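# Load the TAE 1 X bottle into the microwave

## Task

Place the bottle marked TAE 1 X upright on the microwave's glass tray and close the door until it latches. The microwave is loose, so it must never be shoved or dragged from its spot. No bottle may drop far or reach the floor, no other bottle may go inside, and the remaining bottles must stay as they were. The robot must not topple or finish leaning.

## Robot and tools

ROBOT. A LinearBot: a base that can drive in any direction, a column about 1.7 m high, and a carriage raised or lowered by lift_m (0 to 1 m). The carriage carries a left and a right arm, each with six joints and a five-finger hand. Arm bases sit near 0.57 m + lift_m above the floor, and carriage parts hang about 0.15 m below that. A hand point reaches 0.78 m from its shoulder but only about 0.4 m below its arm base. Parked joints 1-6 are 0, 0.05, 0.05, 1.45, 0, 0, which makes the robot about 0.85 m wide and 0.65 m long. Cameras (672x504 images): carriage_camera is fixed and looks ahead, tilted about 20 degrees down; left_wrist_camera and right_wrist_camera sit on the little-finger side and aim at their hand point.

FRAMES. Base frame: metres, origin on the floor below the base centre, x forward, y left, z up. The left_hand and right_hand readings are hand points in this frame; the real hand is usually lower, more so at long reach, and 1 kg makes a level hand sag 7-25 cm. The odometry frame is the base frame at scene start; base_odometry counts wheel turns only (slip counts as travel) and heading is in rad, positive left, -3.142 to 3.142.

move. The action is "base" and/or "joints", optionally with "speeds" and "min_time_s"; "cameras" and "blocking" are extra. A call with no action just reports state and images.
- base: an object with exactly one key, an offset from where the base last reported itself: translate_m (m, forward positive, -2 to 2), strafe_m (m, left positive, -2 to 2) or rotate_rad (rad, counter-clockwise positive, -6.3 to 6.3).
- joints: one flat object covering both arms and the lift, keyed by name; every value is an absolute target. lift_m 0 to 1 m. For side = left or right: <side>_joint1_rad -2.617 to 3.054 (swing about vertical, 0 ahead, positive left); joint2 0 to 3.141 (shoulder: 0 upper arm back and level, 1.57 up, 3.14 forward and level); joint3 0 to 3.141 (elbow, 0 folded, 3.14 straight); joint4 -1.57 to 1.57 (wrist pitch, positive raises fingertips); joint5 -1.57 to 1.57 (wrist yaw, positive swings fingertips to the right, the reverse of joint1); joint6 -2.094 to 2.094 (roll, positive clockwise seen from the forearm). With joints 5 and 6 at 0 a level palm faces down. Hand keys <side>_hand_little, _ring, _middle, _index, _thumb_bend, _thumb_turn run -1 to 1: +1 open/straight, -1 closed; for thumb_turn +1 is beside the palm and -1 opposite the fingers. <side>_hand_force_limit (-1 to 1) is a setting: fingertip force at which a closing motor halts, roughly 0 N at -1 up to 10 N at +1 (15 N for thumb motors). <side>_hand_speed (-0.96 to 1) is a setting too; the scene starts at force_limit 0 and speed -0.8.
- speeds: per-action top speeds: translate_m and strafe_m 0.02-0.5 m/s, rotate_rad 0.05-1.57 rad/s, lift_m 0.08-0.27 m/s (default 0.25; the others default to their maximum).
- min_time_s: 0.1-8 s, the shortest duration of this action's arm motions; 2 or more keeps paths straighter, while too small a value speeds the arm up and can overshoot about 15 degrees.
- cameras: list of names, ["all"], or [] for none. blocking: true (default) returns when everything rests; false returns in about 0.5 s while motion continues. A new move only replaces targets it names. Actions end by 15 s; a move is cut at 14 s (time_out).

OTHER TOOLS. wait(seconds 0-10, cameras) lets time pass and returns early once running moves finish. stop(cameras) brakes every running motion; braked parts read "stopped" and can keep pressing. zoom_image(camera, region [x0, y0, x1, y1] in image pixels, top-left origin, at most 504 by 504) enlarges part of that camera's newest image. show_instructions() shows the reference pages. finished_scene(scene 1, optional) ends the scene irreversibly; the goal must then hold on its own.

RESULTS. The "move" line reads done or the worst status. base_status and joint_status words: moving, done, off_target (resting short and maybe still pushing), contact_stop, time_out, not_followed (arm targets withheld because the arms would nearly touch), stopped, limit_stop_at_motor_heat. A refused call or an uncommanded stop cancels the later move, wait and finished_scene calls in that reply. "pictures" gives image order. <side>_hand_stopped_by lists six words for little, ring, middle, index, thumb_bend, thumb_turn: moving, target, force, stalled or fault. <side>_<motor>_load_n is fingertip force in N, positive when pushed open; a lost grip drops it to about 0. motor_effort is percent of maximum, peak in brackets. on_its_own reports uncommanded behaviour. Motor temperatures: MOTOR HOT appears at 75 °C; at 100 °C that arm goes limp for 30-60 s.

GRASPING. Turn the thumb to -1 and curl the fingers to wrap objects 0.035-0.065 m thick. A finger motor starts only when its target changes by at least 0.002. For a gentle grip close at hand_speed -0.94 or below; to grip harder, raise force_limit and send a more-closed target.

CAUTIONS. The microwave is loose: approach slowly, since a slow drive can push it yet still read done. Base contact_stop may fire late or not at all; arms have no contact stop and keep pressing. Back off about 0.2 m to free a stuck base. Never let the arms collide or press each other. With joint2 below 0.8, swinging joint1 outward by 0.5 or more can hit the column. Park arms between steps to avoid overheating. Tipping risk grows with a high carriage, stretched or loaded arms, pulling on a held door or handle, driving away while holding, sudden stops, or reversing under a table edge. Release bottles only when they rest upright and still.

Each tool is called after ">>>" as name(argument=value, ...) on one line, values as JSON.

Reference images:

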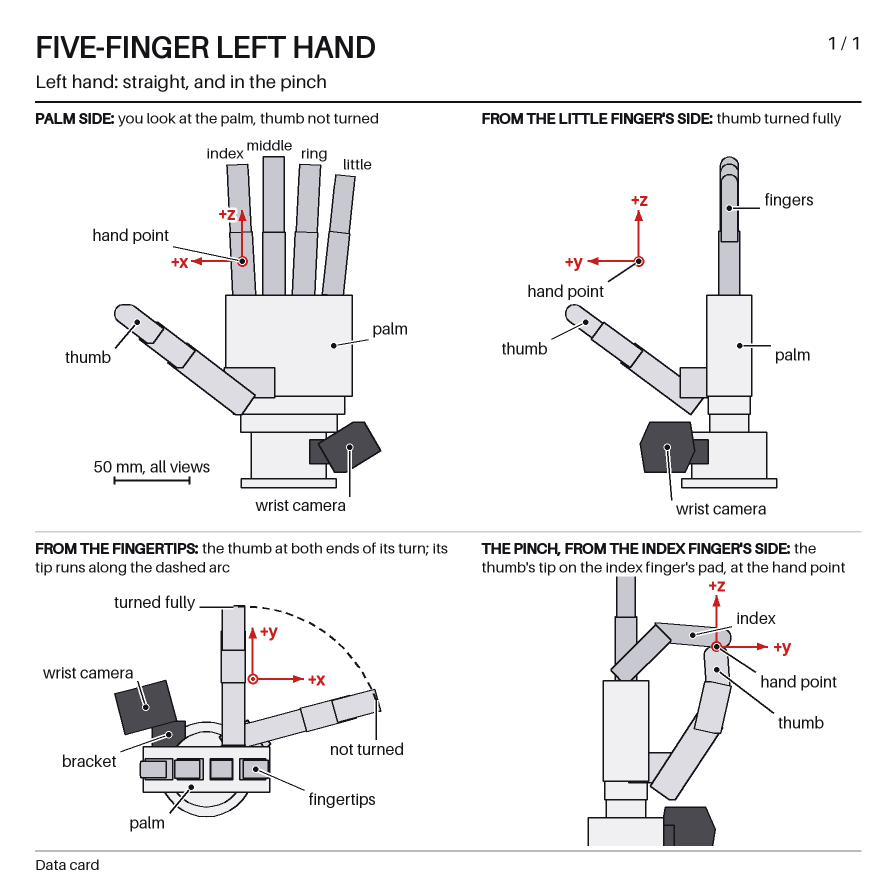

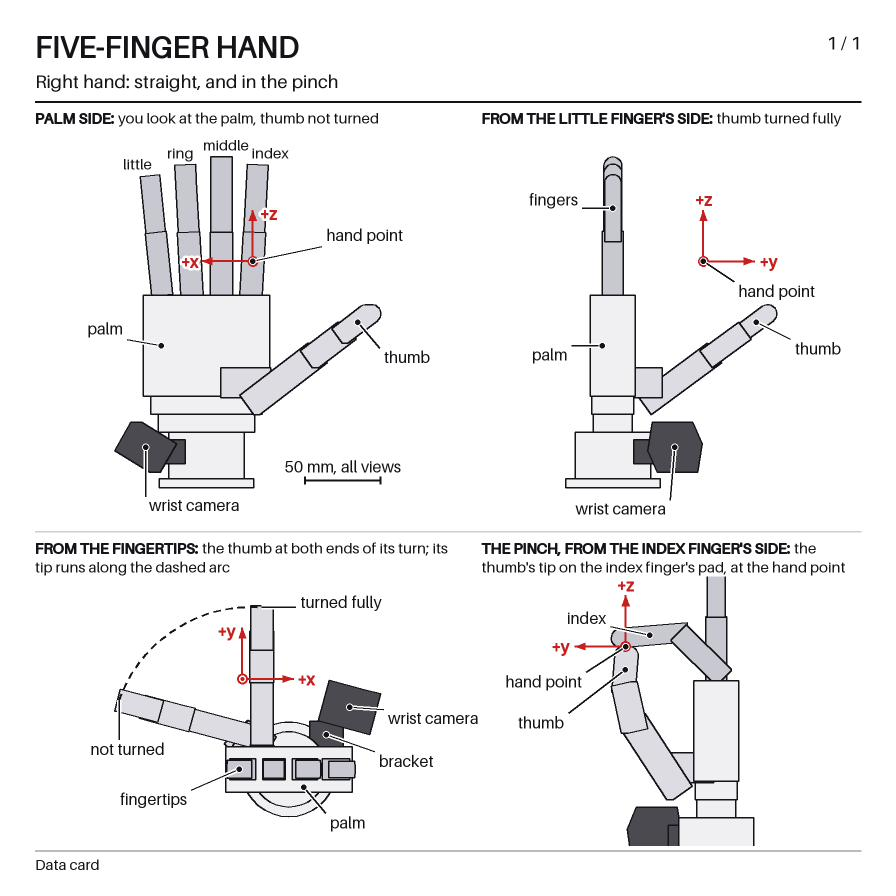

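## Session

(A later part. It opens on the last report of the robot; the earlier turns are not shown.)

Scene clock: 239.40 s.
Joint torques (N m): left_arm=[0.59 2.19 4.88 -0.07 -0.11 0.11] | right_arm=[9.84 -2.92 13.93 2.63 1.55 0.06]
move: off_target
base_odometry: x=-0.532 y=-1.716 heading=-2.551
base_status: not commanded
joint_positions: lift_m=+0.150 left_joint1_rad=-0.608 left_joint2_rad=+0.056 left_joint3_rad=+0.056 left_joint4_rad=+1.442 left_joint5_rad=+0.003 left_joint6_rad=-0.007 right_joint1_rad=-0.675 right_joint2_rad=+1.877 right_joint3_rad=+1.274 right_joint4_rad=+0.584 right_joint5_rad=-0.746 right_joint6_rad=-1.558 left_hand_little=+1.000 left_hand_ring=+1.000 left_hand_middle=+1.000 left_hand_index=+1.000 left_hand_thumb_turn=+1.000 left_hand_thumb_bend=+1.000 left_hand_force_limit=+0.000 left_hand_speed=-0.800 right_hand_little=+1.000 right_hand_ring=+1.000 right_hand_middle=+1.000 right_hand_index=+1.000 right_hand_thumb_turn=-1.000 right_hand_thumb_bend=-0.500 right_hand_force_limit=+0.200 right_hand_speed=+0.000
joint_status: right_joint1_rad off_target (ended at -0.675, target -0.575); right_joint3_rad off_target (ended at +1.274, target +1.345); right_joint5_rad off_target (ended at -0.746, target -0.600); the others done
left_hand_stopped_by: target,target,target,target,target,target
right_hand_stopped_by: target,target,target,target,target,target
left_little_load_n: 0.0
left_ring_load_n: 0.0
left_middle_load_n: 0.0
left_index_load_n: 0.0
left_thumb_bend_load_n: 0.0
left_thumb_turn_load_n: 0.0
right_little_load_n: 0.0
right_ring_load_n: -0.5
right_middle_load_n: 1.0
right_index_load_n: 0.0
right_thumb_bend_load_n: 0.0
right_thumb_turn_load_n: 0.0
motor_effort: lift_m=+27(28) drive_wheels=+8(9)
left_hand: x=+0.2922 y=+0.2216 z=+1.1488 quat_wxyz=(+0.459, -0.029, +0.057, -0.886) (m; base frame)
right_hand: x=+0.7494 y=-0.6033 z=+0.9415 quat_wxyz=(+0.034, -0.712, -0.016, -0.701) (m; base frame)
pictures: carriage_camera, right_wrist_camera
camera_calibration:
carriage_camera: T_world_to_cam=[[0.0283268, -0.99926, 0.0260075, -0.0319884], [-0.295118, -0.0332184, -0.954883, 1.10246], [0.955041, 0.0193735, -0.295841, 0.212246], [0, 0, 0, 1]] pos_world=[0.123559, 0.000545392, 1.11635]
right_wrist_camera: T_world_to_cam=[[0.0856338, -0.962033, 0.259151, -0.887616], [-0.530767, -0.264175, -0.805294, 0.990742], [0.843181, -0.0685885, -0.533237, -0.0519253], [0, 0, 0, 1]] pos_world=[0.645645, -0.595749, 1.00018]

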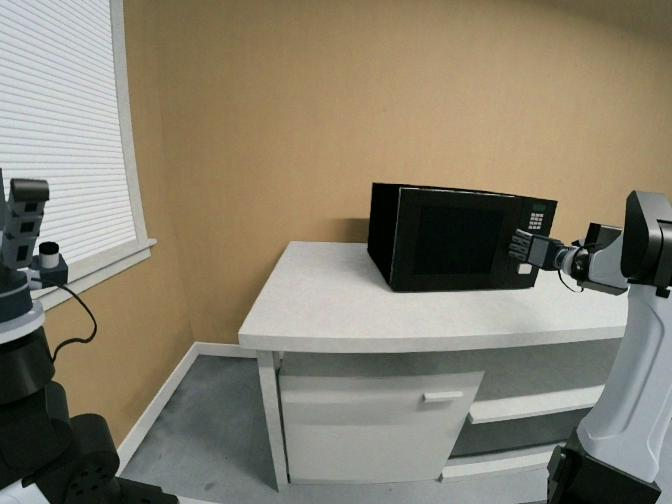

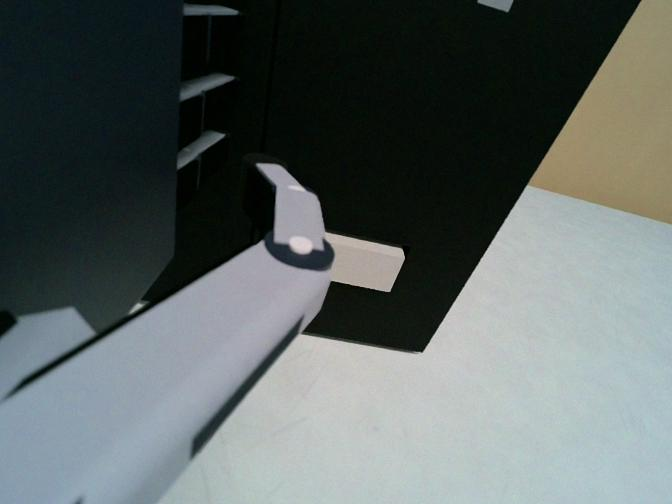

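>>> move(joints={"right_joint1_rad": -0.68, "right_joint2_rad": 1.70, "right_joint3_rad": 1.03, "right_joint4_rad": 0.685, "right_joint5_rad": -0.68, "right_joint6_rad": -1.565}, min_time_s=1.2, cameras=["carriage_camera", "right_wrist_camera"])

>>> zoom_image(camera="carriage_camera", region=[360, 170, 580, 310])

>>> zoom_image(camera="right_wrist_camera", region=[200, 0, 500, 350])

Scene clock: 241.17 s.
Joint torques (N m): left_arm=[0.38 2.32 4.94 -0.08 -0.11 0.12] | right_arm=[-0.12 -10.59 6.24 2.33 -0.12 0.07]
move: done
base_odometry: x=-0.533 y=-1.716 heading=-2.550
base_status: not commanded
joint_positions: lift_m=+0.150 left_joint1_rad=-0.608 left_joint2_rad=+0.056 left_joint3_rad=+0.056 left_joint4_rad=+1.443 left_joint5_rad=+0.003 left_joint6_rad=-0.007 right_joint1_rad=-0.675 right_joint2_rad=+1.722 right_joint3_rad=+1.040 right_joint4_rad=+0.682 right_joint5_rad=-0.673 right_joint6_rad=-1.558 left_hand_little=+1.000 left_hand_ring=+1.000 left_hand_middle=+1.000 left_hand_index=+1.000 left_hand_thumb_turn=+1.000 left_hand_thumb_bend=+1.000 left_hand_force_limit=+0.000 left_hand_speed=-0.800 right_hand_little=+1.000 right_hand_ring=+1.000 right_hand_middle=+1.000 right_hand_index=+1.000 right_hand_thumb_turn=-1.000 right_hand_thumb_bend=-0.500 right_hand_force_limit=+0.200 right_hand_speed=+0.000
joint_status: all done
left_hand_stopped_by: target,target,target,target,target,target
right_hand_stopped_by: target,target,target,target,target,target
left_little_load_n: 0.0
left_ring_load_n: 0.0
left_middle_load_n: 0.0
left_index_load_n: 0.0
left_thumb_bend_load_n: 0.0
left_thumb_turn_load_n: 0.0
right_little_load_n: 0.0
right_ring_load_n: 0.0
right_middle_load_n: 0.0
right_index_load_n: 0.0
right_thumb_bend_load_n: 0.0
right_thumb_turn_load_n: 0.0
motor_effort: lift_m=+25(28) drive_wheels=+3(10)
left_hand: x=+0.2919 y=+0.2218 z=+1.1489 quat_wxyz=(+0.459, -0.028, +0.057, -0.886) (m; base frame)
right_hand: x=+0.7088 y=-0.5883 z=+0.9371 quat_wxyz=(+0.004, -0.707, +0.006, -0.707) (m; base frame)
pictures: carriage_camera, right_wrist_camera
camera_calibration:
carriage_camera: T_world_to_cam=[[0.0283268, -0.99926, 0.0260075, -0.0319884], [-0.295118, -0.0332184, -0.954883, 1.10246], [0.955041, 0.0193735, -0.295841, 0.212246], [0, 0, 0, 1]] pos_world=[0.123559, 0.000545392, 1.11635]
right_wrist_camera: T_world_to_cam=[[0.0114427, -0.962427, 0.271298, -0.827619], [-0.537877, -0.234644, -0.80971, 0.996041], [0.842946, -0.13666, -0.520353, -0.0709919], [0, 0, 0, 1]] pos_world=[0.60506, -0.572511, 0.994095]

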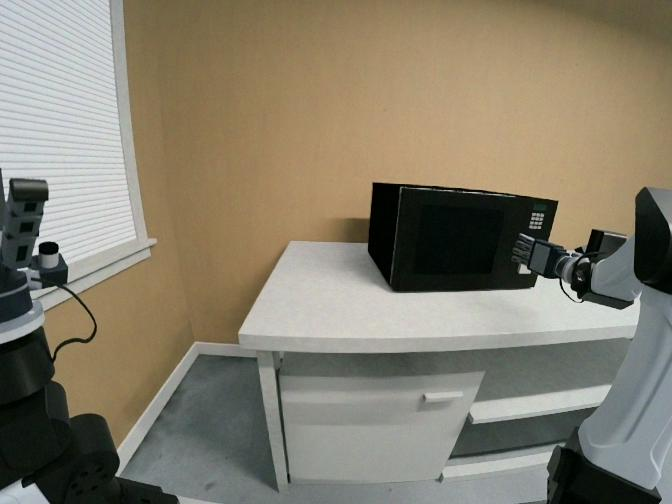

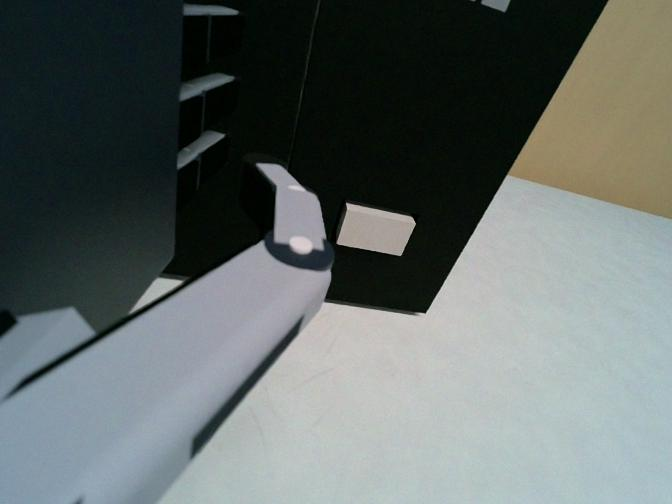

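Scaled by 2.291 from the camera's 672x504 image, which has a finer 960x720 frame.

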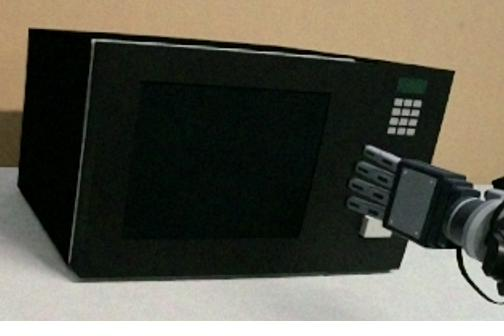

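Scaled by 1.440 from the camera's 672x504 image, which has a finer 960x720 frame.

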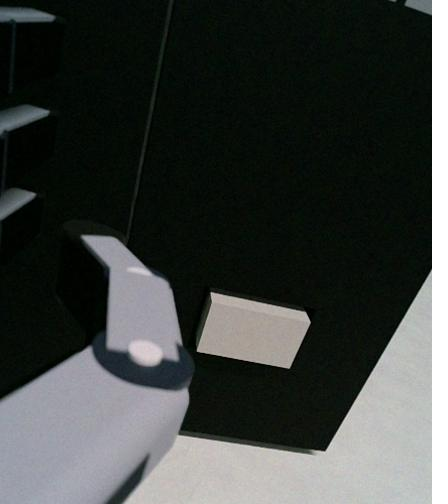

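>>> zoom_image(camera="carriage_camera", region=[470, 180, 570, 300])

Scaled by 4.200 from the camera's 672x504 image, which has a finer 960x720 frame.

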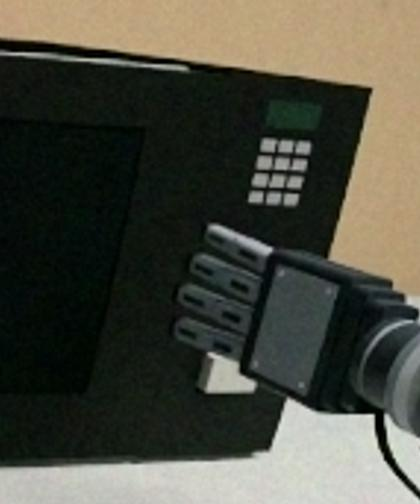

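>>> zoom_image(camera="right_wrist_camera", region=[150, 240, 290, 320])

>>> zoom_image(camera="right_wrist_camera", region=[260, 0, 440, 200])

Scaled by 3.600 from the camera's 672x504 image, which has a finer 960x720 frame.

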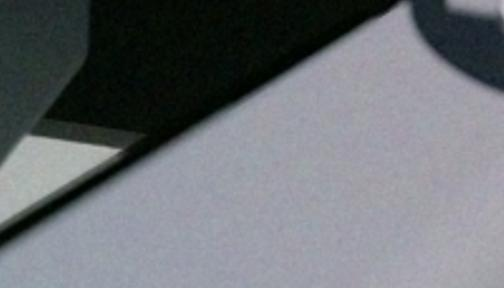

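Scaled by 2.520 from the camera's 672x504 image, which has a finer 960x720 frame.

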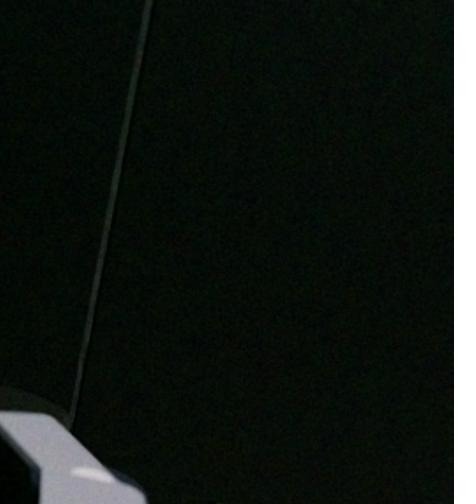

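>>> move(joints={"right_joint1_rad": -0.61, "right_joint2_rad": 1.89, "right_joint3_rad": 1.256, "right_joint4_rad": 0.641, "right_joint5_rad": -0.62, "right_joint6_rad": -1.565}, min_time_s=2, cameras=["carriage_camera"])

>>> zoom_image(camera="carriage_camera", region=[470, 180, 570, 300])

Scene clock: 245.43 s.
Joint torques (N m): left_arm=[0.54 2.28 4.9 -0.12 -0.09 0.11] | right_arm=[4.44 -5.26 11.93 2.31 0.82 0.07]
move: off_target
base_odometry: x=-0.533 y=-1.716 heading=-2.550
base_status: not commanded
joint_positions: lift_m=+0.150 left_joint1_rad=-0.608 left_joint2_rad=+0.056 left_joint3_rad=+0.056 left_joint4_rad=+1.443 left_joint5_rad=+0.003 left_joint6_rad=-0.007 right_joint1_rad=-0.653 right_joint2_rad=+1.838 right_joint3_rad=+1.206 right_joint4_rad=+0.637 right_joint5_rad=-0.698 right_joint6_rad=-1.558 left_hand_little=+1.000 left_hand_ring=+1.000 left_hand_middle=+1.000 left_hand_index=+1.000 left_hand_thumb_turn=+1.000 left_hand_thumb_bend=+1.000 left_hand_force_limit=+0.000 left_hand_speed=-0.800 right_hand_little=+1.000 right_hand_ring=+1.000 right_hand_middle=+1.000 right_hand_index=+1.000 right_hand_thumb_turn=-1.000 right_hand_thumb_bend=-0.500 right_hand_force_limit=+0.200 right_hand_speed=+0.000
joint_status: right_joint1_rad off_target (ended at -0.653, target -0.610); right_joint5_rad off_target (ended at -0.698, target -0.620); the others done
left_hand_stopped_by: target,target,target,target,target,target
right_hand_stopped_by: target,target,target,target,target,target
left_little_load_n: 0.0
left_ring_load_n: 0.0
left_middle_load_n: 0.0
left_index_load_n: 0.0
left_thumb_bend_load_n: 0.0
left_thumb_turn_load_n: 0.0
right_little_load_n: 0.0
right_ring_load_n: 0.5
right_middle_load_n: 0.5
right_index_load_n: 0.0
right_thumb_bend_load_n: 0.0
right_thumb_turn_load_n: 0.0
motor_effort: lift_m=+27(28) drive_wheels=+1(3)
left_hand: x=+0.2918 y=+0.2218 z=+1.1490 quat_wxyz=(+0.459, -0.028, +0.057, -0.886) (m; base frame)
right_hand: x=+0.7443 y=-0.5942 z=+0.9435 quat_wxyz=(+0.019, -0.706, -0.012, -0.708) (m; base frame)
pictures: carriage_camera
camera_calibration:
carriage_camera: T_world_to_cam=[[0.0283268, -0.99926, 0.0260075, -0.0319884], [-0.295118, -0.0332184, -0.954883, 1.10246], [0.955041, 0.0193735, -0.295841, 0.212246], [0, 0, 0, 1]] pos_world=[0.123559, 0.000545392, 1.11635]

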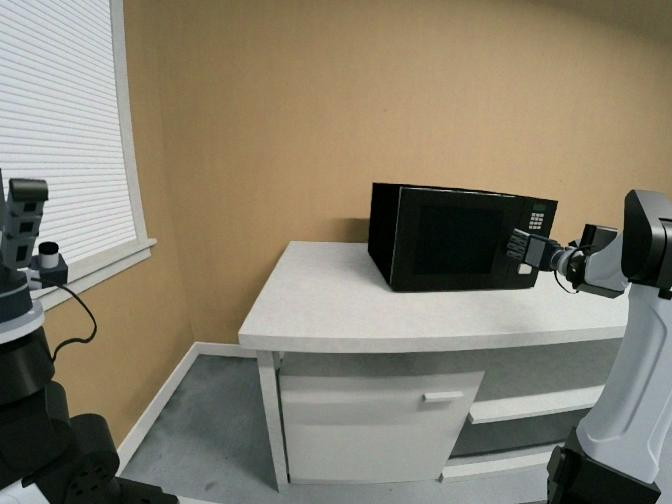

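Scaled by 4.200 from the camera's 672x504 image, which has a finer 960x720 frame.

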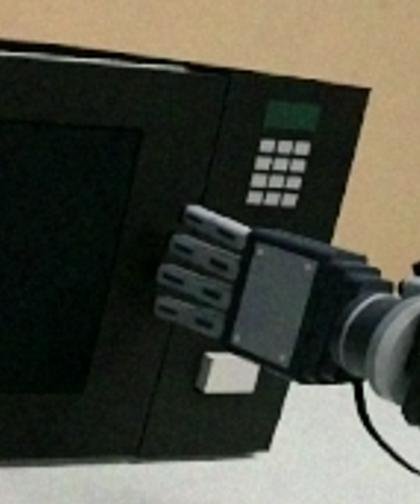

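>>> move(joints={"right_joint1_rad": -0.56, "right_joint2_rad": 1.97, "right_joint3_rad": 1.36, "right_joint4_rad": 0.625, "right_joint5_rad": -0.60, "right_joint6_rad": -1.565}, min_time_s=1.5, cameras=["carriage_camera"])

>>> zoom_image(camera="carriage_camera", region=[470, 180, 570, 300])

Scene clock: 247.93 s.
Joint torques (N m): left_arm=[0.58 2.17 4.97 -0.1 -0.09 0.11] | right_arm=[11.29 -2.43 14.42 2.72 1.99 0.07]
move: off_target
base_odometry: x=-0.532 y=-1.716 heading=-2.551
base_status: not commanded
joint_positions: lift_m=+0.150 left_joint1_rad=-0.608 left_joint2_rad=+0.056 left_joint3_rad=+0.056 left_joint4_rad=+1.443 left_joint5_rad=+0.003 left_joint6_rad=-0.007 right_joint1_rad=-0.676 right_joint2_rad=+1.881 right_joint3_rad=+1.284 right_joint4_rad=+0.578 right_joint5_rad=-0.787 right_joint6_rad=-1.558 left_hand_little=+1.000 left_hand_ring=+1.000 left_hand_middle=+1.000 left_hand_index=+1.000 left_hand_thumb_turn=+1.000 left_hand_thumb_bend=+1.000 left_hand_force_limit=+0.000 left_hand_speed=-0.800 right_hand_little=+1.000 right_hand_ring=+1.000 right_hand_middle=+1.000 right_hand_index=+1.000 right_hand_thumb_turn=-1.000 right_hand_thumb_bend=-0.500 right_hand_force_limit=+0.200 right_hand_speed=+0.000
joint_status: right_joint1_rad off_target (ended at -0.676, target -0.560); right_joint3_rad off_target (ended at +1.284, target +1.360); right_joint4_rad off_target (ended at +0.578, target +0.625); right_joint5_rad off_target (ended at -0.787, target -0.600); the others done
left_hand_stopped_by: target,target,target,target,target,target
right_hand_stopped_by: target,target,target,target,target,target
left_little_load_n: 0.0
left_ring_load_n: -0.5
left_middle_load_n: 0.0
left_index_load_n: 0.0
left_thumb_bend_load_n: 0.0
left_thumb_turn_load_n: 0.0
right_little_load_n: 0.0
right_ring_load_n: 0.0
right_middle_load_n: 1.5
right_index_load_n: 0.0
right_thumb_bend_load_n: 0.0
right_thumb_turn_load_n: 0.0
motor_effort: lift_m=+27(28) drive_wheels=+11(12)
left_hand: x=+0.2918 y=+0.2218 z=+1.1490 quat_wxyz=(+0.459, -0.028, +0.057, -0.886) (m; base frame)
right_hand: x=+0.7520 y=-0.5965 z=+0.9425 quat_wxyz=(+0.048, -0.711, -0.030, -0.701) (m; base frame)
pictures: carriage_camera
camera_calibration:
carriage_camera: T_world_to_cam=[[0.0283268, -0.99926, 0.0260075, -0.0319884], [-0.295118, -0.0332184, -0.954883, 1.10246], [0.955041, 0.0193735, -0.295841, 0.212246], [0, 0, 0, 1]] pos_world=[0.123559, 0.000545392, 1.11635]

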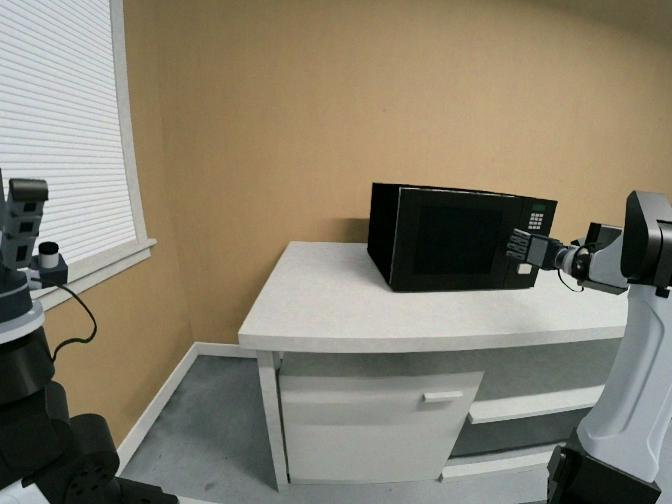

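Scaled by 4.200 from the camera's 672x504 image, which has a finer 960x720 frame.

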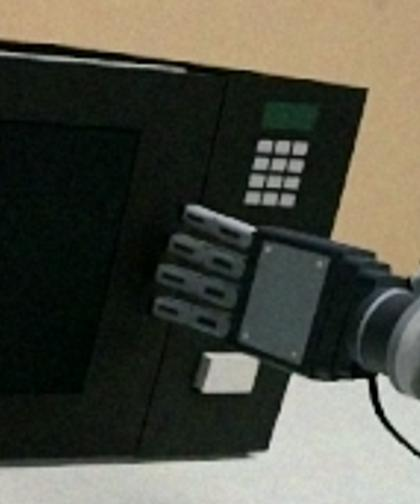

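>>> move(joints={"right_joint1_rad": -0.66, "right_joint2_rad": 1.80, "right_joint3_rad": 1.15, "right_joint4_rad": 0.665, "right_joint5_rad": -0.66, "right_joint6_rad": -1.565}, min_time_s=2, cameras=["carriage_camera", "right_wrist_camera"])

>>> zoom_image(camera="carriage_camera", region=[470, 180, 570, 300])

Scene clock: 250.63 s.
Joint torques (N m): left_arm=[0.42 2.19 4.97 -0.1 -0.08 0.09] | right_arm=[0.35 -12.18 6.27 2.22 0.07 0.07]
move: done
base_odometry: x=-0.533 y=-1.716 heading=-2.550
base_status: not commanded
joint_positions: lift_m=+0.150 left_joint1_rad=-0.608 left_joint2_rad=+0.056 left_joint3_rad=+0.056 left_joint4_rad=+1.443 left_joint5_rad=+0.003 left_joint6_rad=-0.007 right_joint1_rad=-0.659 right_joint2_rad=+1.828 right_joint3_rad=+1.160 right_joint4_rad=+0.671 right_joint5_rad=-0.668 right_joint6_rad=-1.558 left_hand_little=+1.000 left_hand_ring=+1.000 left_hand_middle=+1.000 left_hand_index=+1.000 left_hand_thumb_turn=+1.000 left_hand_thumb_bend=+1.000 left_hand_force_limit=+0.000 left_hand_speed=-0.800 right_hand_little=+1.000 right_hand_ring=+1.000 right_hand_middle=+1.000 right_hand_index=+1.000 right_hand_thumb_turn=-1.000 right_hand_thumb_bend=-0.500 right_hand_force_limit=+0.200 right_hand_speed=+0.000
joint_status: all done
left_hand_stopped_by: target,target,target,target,target,target
right_hand_stopped_by: target,target,target,target,target,target
left_little_load_n: 0.0
left_ring_load_n: 0.0
left_middle_load_n: 0.0
left_index_load_n: -0.5
left_thumb_bend_load_n: 0.0
left_thumb_turn_load_n: 0.0
right_little_load_n: 0.0
right_ring_load_n: 0.0
right_middle_load_n: 0.0
right_index_load_n: 0.0
right_thumb_bend_load_n: 0.0
right_thumb_turn_load_n: 0.0
motor_effort: lift_m=+27(28) drive_wheels=+5(11)
left_hand: x=+0.2918 y=+0.2218 z=+1.1490 quat_wxyz=(+0.459, -0.028, +0.057, -0.886) (m; base frame)
right_hand: x=+0.7359 y=-0.5996 z=+0.9353 quat_wxyz=(+0.007, -0.706, +0.001, -0.708) (m; base frame)
pictures: carriage_camera, right_wrist_camera
camera_calibration:
carriage_camera: T_world_to_cam=[[0.0283268, -0.99926, 0.0260075, -0.0319884], [-0.295118, -0.0332184, -0.954883, 1.10246], [0.955041, 0.0193735, -0.295841, 0.212246], [0, 0, 0, 1]] pos_world=[0.123559, 0.000545392, 1.11635]
right_wrist_camera: T_world_to_cam=[[0.0214204, -0.961725, 0.273177, -0.846924], [-0.533264, -0.242116, -0.810561, 0.999551], [0.845678, -0.128313, -0.51804, -0.0955082], [0, 0, 0, 1]] pos_world=[0.631935, -0.584756, 0.99208]

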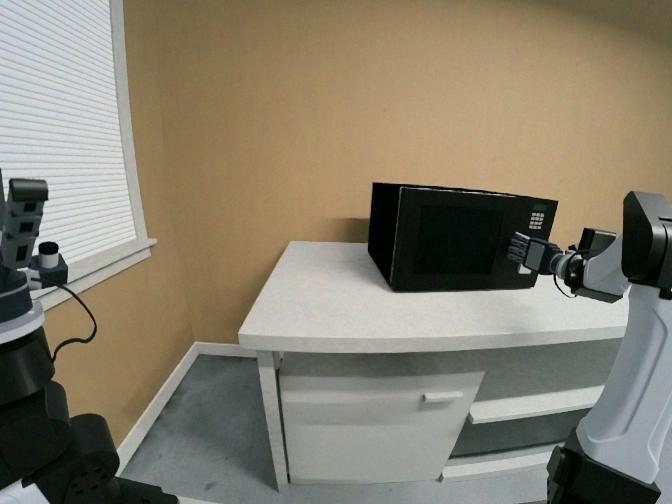

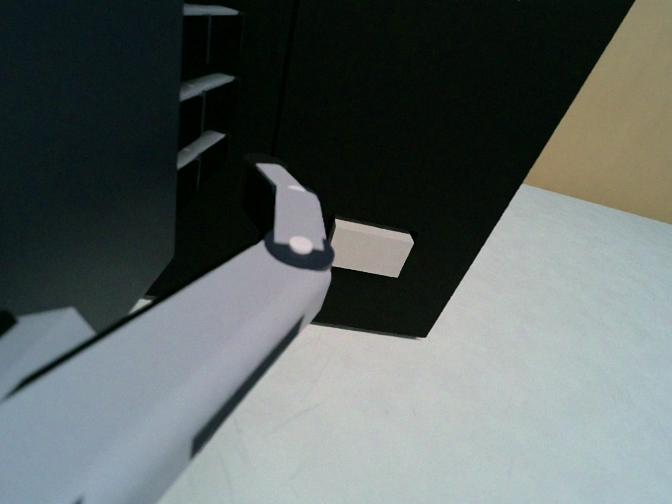

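Scaled by 4.200 from the camera's 672x504 image, which has a finer 960x720 frame.

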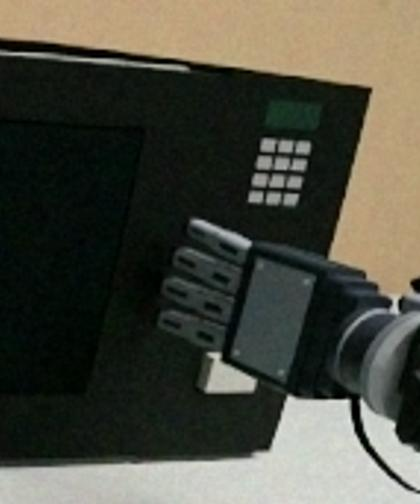

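>>> move(joints={"right_joint1_rad": -0.6, "right_joint2_rad": 1.1, "right_joint3_rad": 0.55, "right_joint4_rad": 0.57, "right_joint5_rad": -0.6, "right_joint6_rad": -1.565}, min_time_s=1.2, cameras=["carriage_camera", "right_wrist_camera"])

>>> zoom_image(camera="right_wrist_camera", region=[150, 0, 570, 320])

>>> zoom_image(camera="carriage_camera", region=[470, 180, 570, 300])

Scene clock: 254.20 s.
Joint torques (N m): left_arm=[0.46 2.21 4.98 -0.08 -0.09 0.11] | right_arm=[1.03 -4.23 6.5 2.16 0.05 0.07]
move: done
base_odometry: x=-0.533 y=-1.716 heading=-2.550
base_status: not commanded
joint_positions: lift_m=+0.150 left_joint1_rad=-0.608 left_joint2_rad=+0.056 left_joint3_rad=+0.056 left_joint4_rad=+1.443 left_joint5_rad=+0.003 left_joint6_rad=-0.007 right_joint1_rad=-0.607 right_joint2_rad=+1.111 right_joint3_rad=+0.560 right_joint4_rad=+0.585 right_joint5_rad=-0.608 right_joint6_rad=-1.558 left_hand_little=+1.000 left_hand_ring=+1.000 left_hand_middle=+1.000 left_hand_index=+1.000 left_hand_thumb_turn=+1.000 left_hand_thumb_bend=+1.000 left_hand_force_limit=+0.000 left_hand_speed=-0.800 right_hand_little=+1.000 right_hand_ring=+1.000 right_hand_middle=+1.000 right_hand_index=+1.000 right_hand_thumb_turn=-1.000 right_hand_thumb_bend=-0.500 right_hand_force_limit=+0.200 right_hand_speed=+0.000
joint_status: all done
left_hand_stopped_by: target,target,target,target,target,target
right_hand_stopped_by: target,target,target,target,target,target
left_little_load_n: 0.0
left_ring_load_n: 0.0
left_middle_load_n: 0.0
left_index_load_n: 0.0
left_thumb_bend_load_n: 0.0
left_thumb_turn_load_n: 0.0
right_little_load_n: 0.0
right_ring_load_n: 0.0
right_middle_load_n: 0.0
right_index_load_n: 0.0
right_thumb_bend_load_n: 0.0
right_thumb_turn_load_n: 0.5
motor_effort: lift_m=+23(28) drive_wheels=+3(4)
left_hand: x=+0.2918 y=+0.2218 z=+1.1490 quat_wxyz=(+0.459, -0.028, +0.057, -0.886) (m; base frame)
right_hand: x=+0.6056 y=-0.4858 z=+0.9526 quat_wxyz=(-0.002, -0.697, -0.003, -0.717) (m; base frame)
pictures: carriage_camera, right_wrist_camera
camera_calibration:
carriage_camera: T_world_to_cam=[[0.0283268, -0.99926, 0.0260075, -0.0319884], [-0.295118, -0.0332184, -0.954883, 1.10246], [0.955041, 0.0193735, -0.295841, 0.212246], [0, 0, 0, 1]] pos_world=[0.123559, 0.000545392, 1.11635]
right_wrist_camera: T_world_to_cam=[[0.00720247, -0.956862, 0.290454, -0.744955], [-0.513998, -0.252695, -0.819726, 0.963489], [0.857761, -0.143389, -0.493645, 0.000324919], [0, 0, 0, 1]] pos_world=[0.500318, -0.469303, 1.00633]

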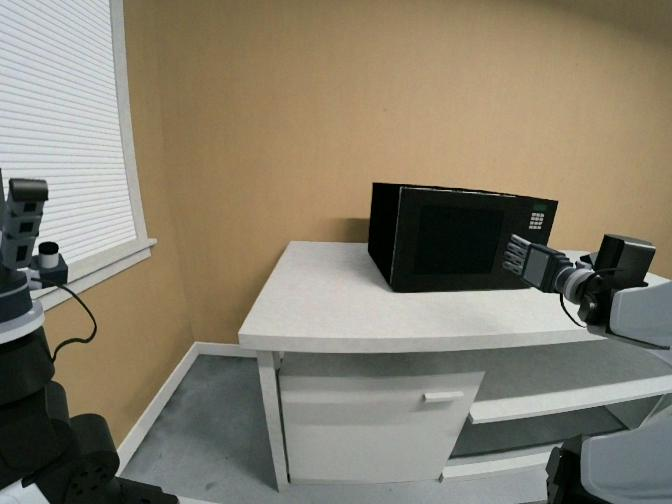

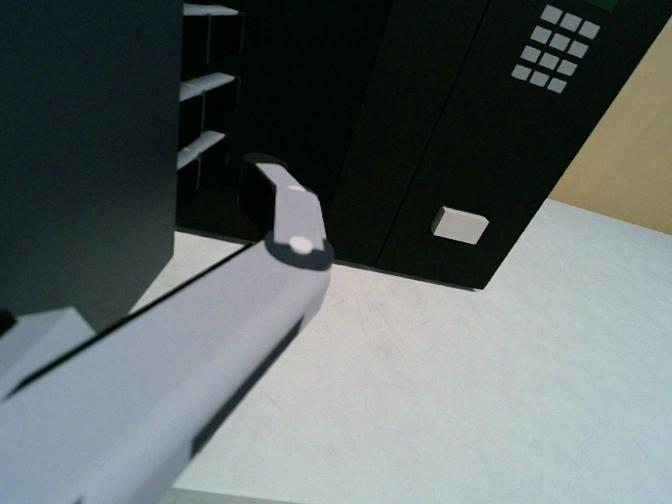

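Scaled by 1.200 from the camera's 672x504 image, which has a finer 960x720 frame.

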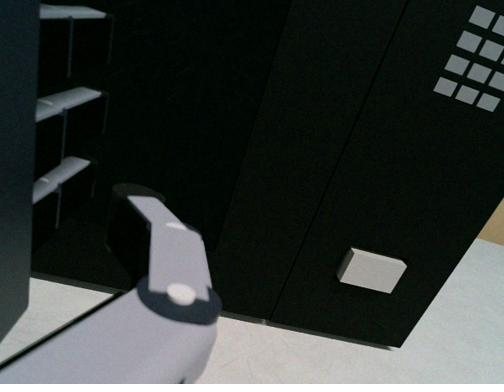

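Scaled by 4.200 from the camera's 672x504 image, which has a finer 960x720 frame.

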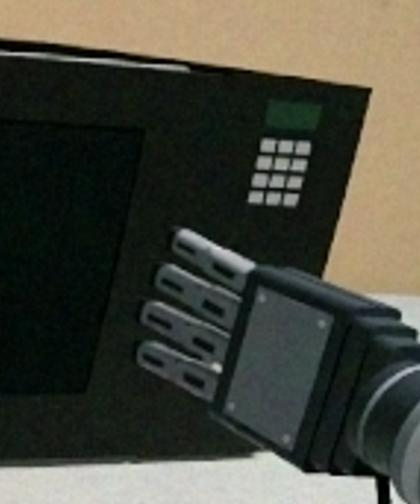

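>>> move(cameras=["all"])

Scene clock: 254.83 s.
Joint torques (N m): left_arm=[0.47 2.32 4.88 -0.06 -0.11 0.11] | right_arm=[1.03 -4.25 6.52 2.16 0.06 0.07]
Motor temperatures (°C): left_arm=[24 30 33 26 25 25] | right_arm=[29 33 41 42 27 28]
base_odometry: x=-0.533 y=-1.716 heading=-2.550
base_status: not commanded
joint_positions: lift_m=+0.150 left_joint1_rad=-0.608 left_joint2_rad=+0.056 left_joint3_rad=+0.056 left_joint4_rad=+1.443 left_joint5_rad=+0.003 left_joint6_rad=-0.007 right_joint1_rad=-0.607 right_joint2_rad=+1.111 right_joint3_rad=+0.560 right_joint4_rad=+0.585 right_joint5_rad=-0.607 right_joint6_rad=-1.558 left_hand_little=+1.000 left_hand_ring=+1.000 left_hand_middle=+1.000 left_hand_index=+1.000 left_hand_thumb_turn=+1.000 left_hand_thumb_bend=+1.000 left_hand_force_limit=+0.000 left_hand_speed=-0.800 right_hand_little=+1.000 right_hand_ring=+1.000 right_hand_middle=+1.000 right_hand_index=+1.000 right_hand_thumb_turn=-1.000 right_hand_thumb_bend=-0.500 right_hand_force_limit=+0.200 right_hand_speed=+0.000
joint_status: all done
left_hand_stopped_by: target,target,target,target,target,target
right_hand_stopped_by: target,target,target,target,target,target
left_little_load_n: 0.0
left_ring_load_n: 0.0
left_middle_load_n: 0.0
left_index_load_n: 0.0
left_thumb_bend_load_n: 0.0
left_thumb_turn_load_n: 0.0
right_little_load_n: 0.0
right_ring_load_n: -0.5
right_middle_load_n: 0.0
right_index_load_n: 0.0
right_thumb_bend_load_n: 0.0
right_thumb_turn_load_n: 0.0
motor_effort: lift_m=+27(28) drive_wheels=+3(4)
left_hand: x=+0.2918 y=+0.2218 z=+1.1490 quat_wxyz=(+0.459, -0.028, +0.057, -0.886) (m; base frame)
right_hand: x=+0.6056 y=-0.4860 z=+0.9525 quat_wxyz=(-0.002, -0.697, -0.002, -0.717) (m; base frame)
pictures: carriage_camera, left_wrist_camera, right_wrist_camera
camera_calibration:
carriage_camera: T_world_to_cam=[[0.0283268, -0.99926, 0.0260075, -0.0319884], [-0.295118, -0.0332184, -0.954883, 1.10246], [0.955041, 0.0193735, -0.295841, 0.212246], [0, 0, 0, 1]] pos_world=[0.123559, 0.000545392, 1.11635]
left_wrist_camera: T_world_to_cam=[[-0.928079, 0.341154, 0.149276, 0.020383], [-0.368147, -0.780273, -0.505611, 0.86845], [-0.0560154, -0.524203, 0.849749, -0.727754], [0, 0, 0, 1]] pos_world=[0.297869, 0.289183, 1.05446]
right_wrist_camera: T_world_to_cam=[[0.00650452, -0.956929, 0.290249, -0.744524], [-0.514481, -0.252095, -0.819608, 0.963872], [0.857477, -0.143996, -0.493962, 0.000485692], [0, 0, 0, 1]] pos_world=[0.50032, -0.4694, 1.00633]

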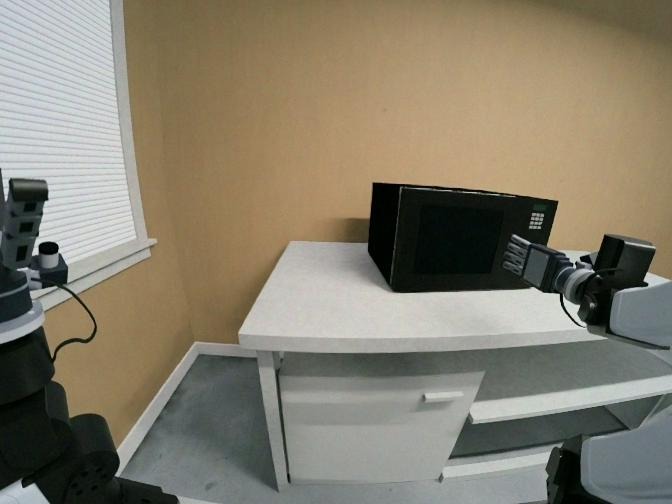

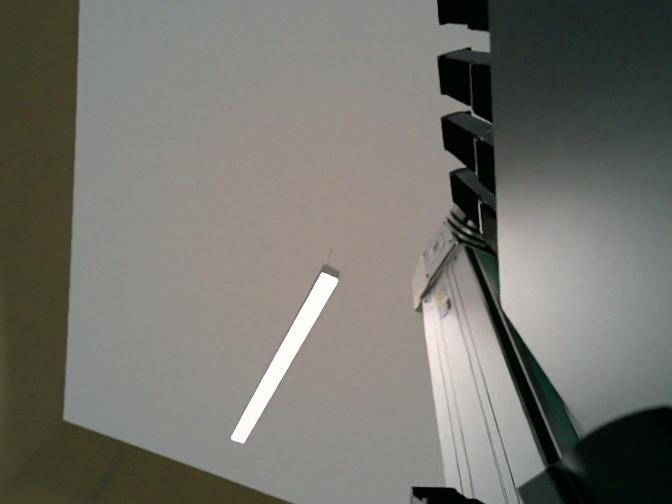

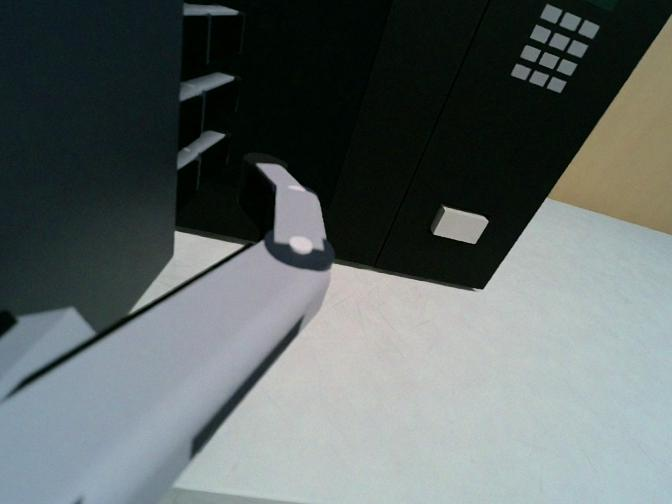

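>>> zoom_image(camera="right_wrist_camera", region=[300, 150, 520, 310])

>>> zoom_image(camera="carriage_camera", region=[360, 170, 570, 310])

Scaled by 2.291 from the camera's 672x504 image, which has a finer 960x720 frame.

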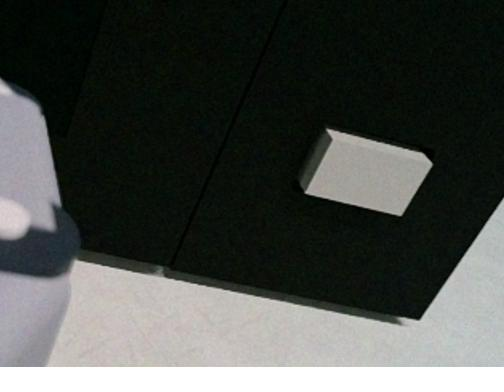

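Scaled by 2.400 from the camera's 672x504 image, which has a finer 960x720 frame.

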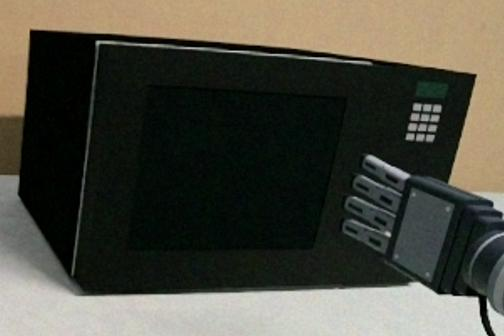

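>>> move(joints={"lift_m":0.6,"right_joint6_rad":0})

>>> move(joints={"right_joint1_rad":-0.463,"right_joint2_rad":2.195,"right_joint3_rad":1.79,"right_joint4_rad":-0.485,"right_joint5_rad":-0.463}, min_time_s=2.5, cameras=["carriage_camera","right_wrist_camera"])

Scene clock: 258.53 s.
Joint torques (N m): left_arm=[0.58 2.5 5.55 -0.11 -0.1 0.14] | right_arm=[1.02 -3.82 7.36 2.18 0.04 0.29]
move: done
base_odometry: x=-0.533 y=-1.716 heading=-2.550
base_status: not commanded
joint_positions: lift_m=+0.600 left_joint1_rad=-0.608 left_joint2_rad=+0.053 left_joint3_rad=+0.050 left_joint4_rad=+1.444 left_joint5_rad=+0.003 left_joint6_rad=-0.007 right_joint1_rad=-0.607 right_joint2_rad=+1.107 right_joint3_rad=+0.552 right_joint4_rad=+0.582 right_joint5_rad=-0.606 right_joint6_rad=-0.011 left_hand_little=+1.000 left_hand_ring=+1.000 left_hand_middle=+1.000 left_hand_index=+1.000 left_hand_thumb_turn=+1.000 left_hand_thumb_bend=+1.000 left_hand_force_limit=+0.000 left_hand_speed=-0.800 right_hand_little=+1.000 right_hand_ring=+1.000 right_hand_middle=+1.000 right_hand_index=+1.000 right_hand_thumb_turn=-1.000 right_hand_thumb_bend=-0.500 right_hand_force_limit=+0.200 right_hand_speed=+0.000
joint_status: all done
left_hand_stopped_by: target,target,target,target,target,target
right_hand_stopped_by: target,target,target,target,target,target
left_little_load_n: 0.0
left_ring_load_n: 0.0
left_middle_load_n: 0.0
left_index_load_n: 0.0
left_thumb_bend_load_n: 0.0
left_thumb_turn_load_n: 0.0
right_little_load_n: 0.0
right_ring_load_n: -0.5
right_middle_load_n: 0.0
right_index_load_n: 0.0
right_thumb_bend_load_n: 0.0
right_thumb_turn_load_n: 0.0
motor_effort: lift_m=+26(34) drive_wheels=+4(5)
left_hand: x=+0.2927 y=+0.2212 z=+1.5972 quat_wxyz=(+0.458, -0.029, +0.058, -0.886) (m; base frame)
right_hand: x=+0.6050 y=-0.3959 z=+1.3695 quat_wxyz=(+0.499, -0.501, +0.488, -0.512) (m; base frame)
pictures: none

Scene clock: 261.37 s.
Joint torques (N m): left_arm=[0.53 2.52 5.59 -0.09 -0.06 0.11] | right_arm=[0.92 -11.23 9.05 1.53 -0.25 0.3]
move: done
base_odometry: x=-0.533 y=-1.716 heading=-2.550
base_status: not commanded
joint_positions: lift_m=+0.600 left_joint1_rad=-0.608 left_joint2_rad=+0.053 left_joint3_rad=+0.050 left_joint4_rad=+1.444 left_joint5_rad=+0.003 left_joint6_rad=-0.007 right_joint1_rad=-0.469 right_joint2_rad=+2.178 right_joint3_rad=+1.769 right_joint4_rad=-0.471 right_joint5_rad=-0.472 right_joint6_rad=-0.011 left_hand_little=+1.000 left_hand_ring=+1.000 left_hand_middle=+1.000 left_hand_index=+1.000 left_hand_thumb_turn=+1.000 left_hand_thumb_bend=+1.000 left_hand_force_limit=+0.000 left_hand_speed=-0.800 right_hand_little=+1.000 right_hand_ring=+1.000 right_hand_middle=+1.000 right_hand_index=+1.000 right_hand_thumb_turn=-1.000 right_hand_thumb_bend=-0.500 right_hand_force_limit=+0.200 right_hand_speed=+0.000
joint_status: all done
left_hand_stopped_by: target,target,target,target,target,target
right_hand_stopped_by: target,target,target,target,target,target
left_little_load_n: 0.0
left_ring_load_n: 0.0
left_middle_load_n: 0.0
left_index_load_n: 0.0
left_thumb_bend_load_n: 0.0
left_thumb_turn_load_n: 0.0
right_little_load_n: 0.0
right_ring_load_n: 0.0
right_middle_load_n: 0.0
right_index_load_n: 0.0
right_thumb_bend_load_n: 0.5
right_thumb_turn_load_n: 0.0
motor_effort: lift_m=+25(27) drive_wheels=+1(3)
left_hand: x=+0.2927 y=+0.2212 z=+1.5971 quat_wxyz=(+0.458, -0.029, +0.058, -0.886) (m; base frame)
right_hand: x=+0.7494 y=-0.4348 z=+1.2219 quat_wxyz=(+0.359, -0.550, +0.735, -0.167) (m; base frame)
pictures: carriage_camera, right_wrist_camera
camera_calibration:
carriage_camera: T_world_to_cam=[[0.0283268, -0.99926, 0.0260075, -0.0436943], [-0.295118, -0.0332184, -0.954883, 1.53226], [0.955041, 0.0193735, -0.295841, 0.345404], [0, 0, 0, 1]] pos_world=[0.123559, 0.000545392, 1.56645]
right_wrist_camera: T_world_to_cam=[[-0.689715, 0.0622628, -0.721399, 1.42643], [-0.442112, 0.752806, 0.487668, 0.0568928], [0.573437, 0.655291, -0.491695, 0.575253], [0, 0, 0, 1]] pos_world=[0.67911, -0.508601, 1.28413]

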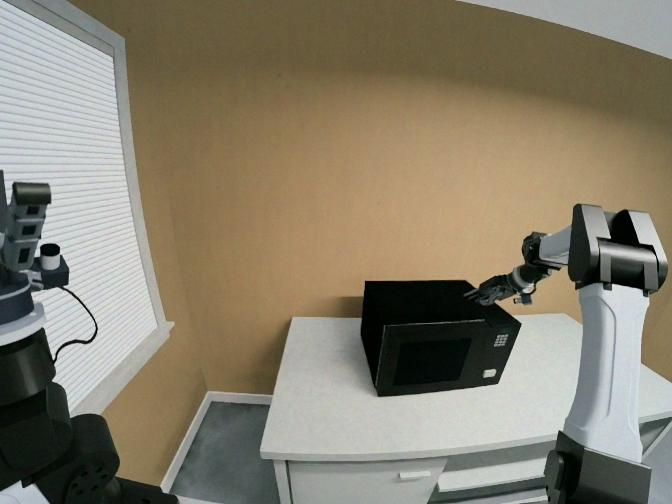

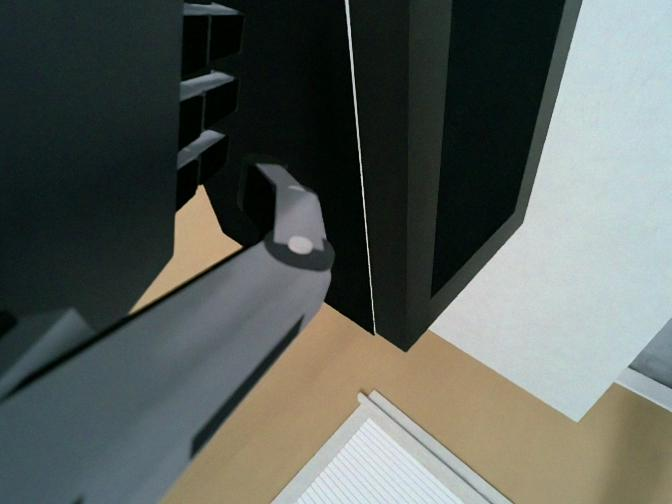

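>>> zoom_image(camera="carriage_camera", region=[350, 260, 530, 400])

>>> zoom_image(camera="right_wrist_camera", region=[300, 0, 480, 360])

Scaled by 2.800 from the camera's 672x504 image, which has a finer 960x720 frame.

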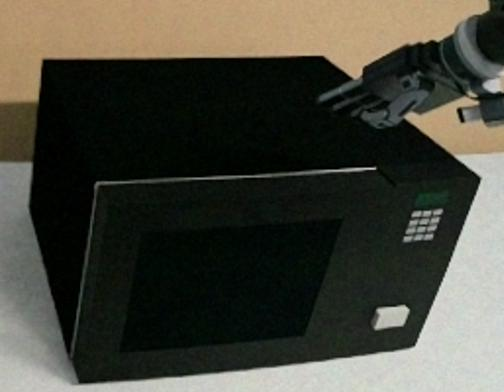

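Scaled by 1.400 from the camera's 672x504 image, which has a finer 960x720 frame.

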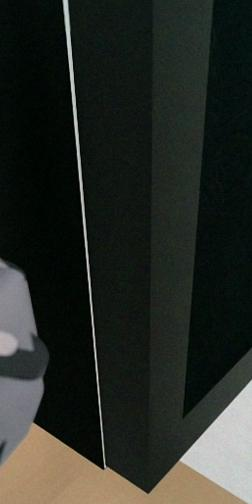

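>>> zoom_image(camera="right_wrist_camera", region=[330, 0, 380, 50])

>>> zoom_image(camera="right_wrist_camera", region=[350, 290, 400, 340])

Scaled by 10.080 from the camera's 672x504 image, which has a finer 960x720 frame.

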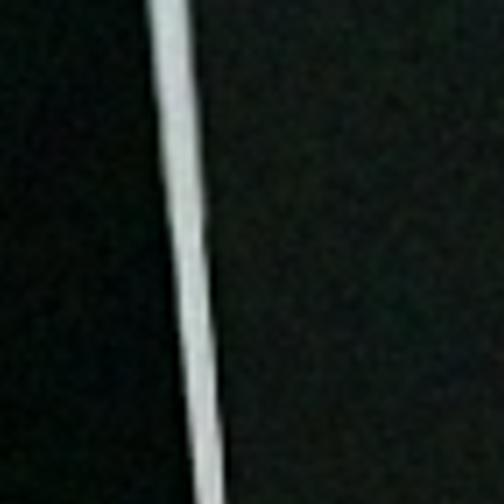

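Scaled by 10.080 from the camera's 672x504 image, which has a finer 960x720 frame.

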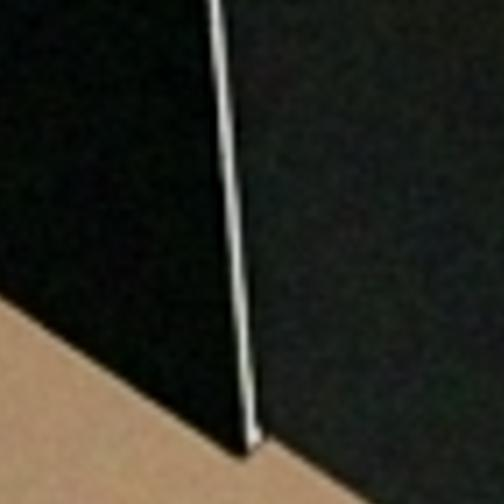

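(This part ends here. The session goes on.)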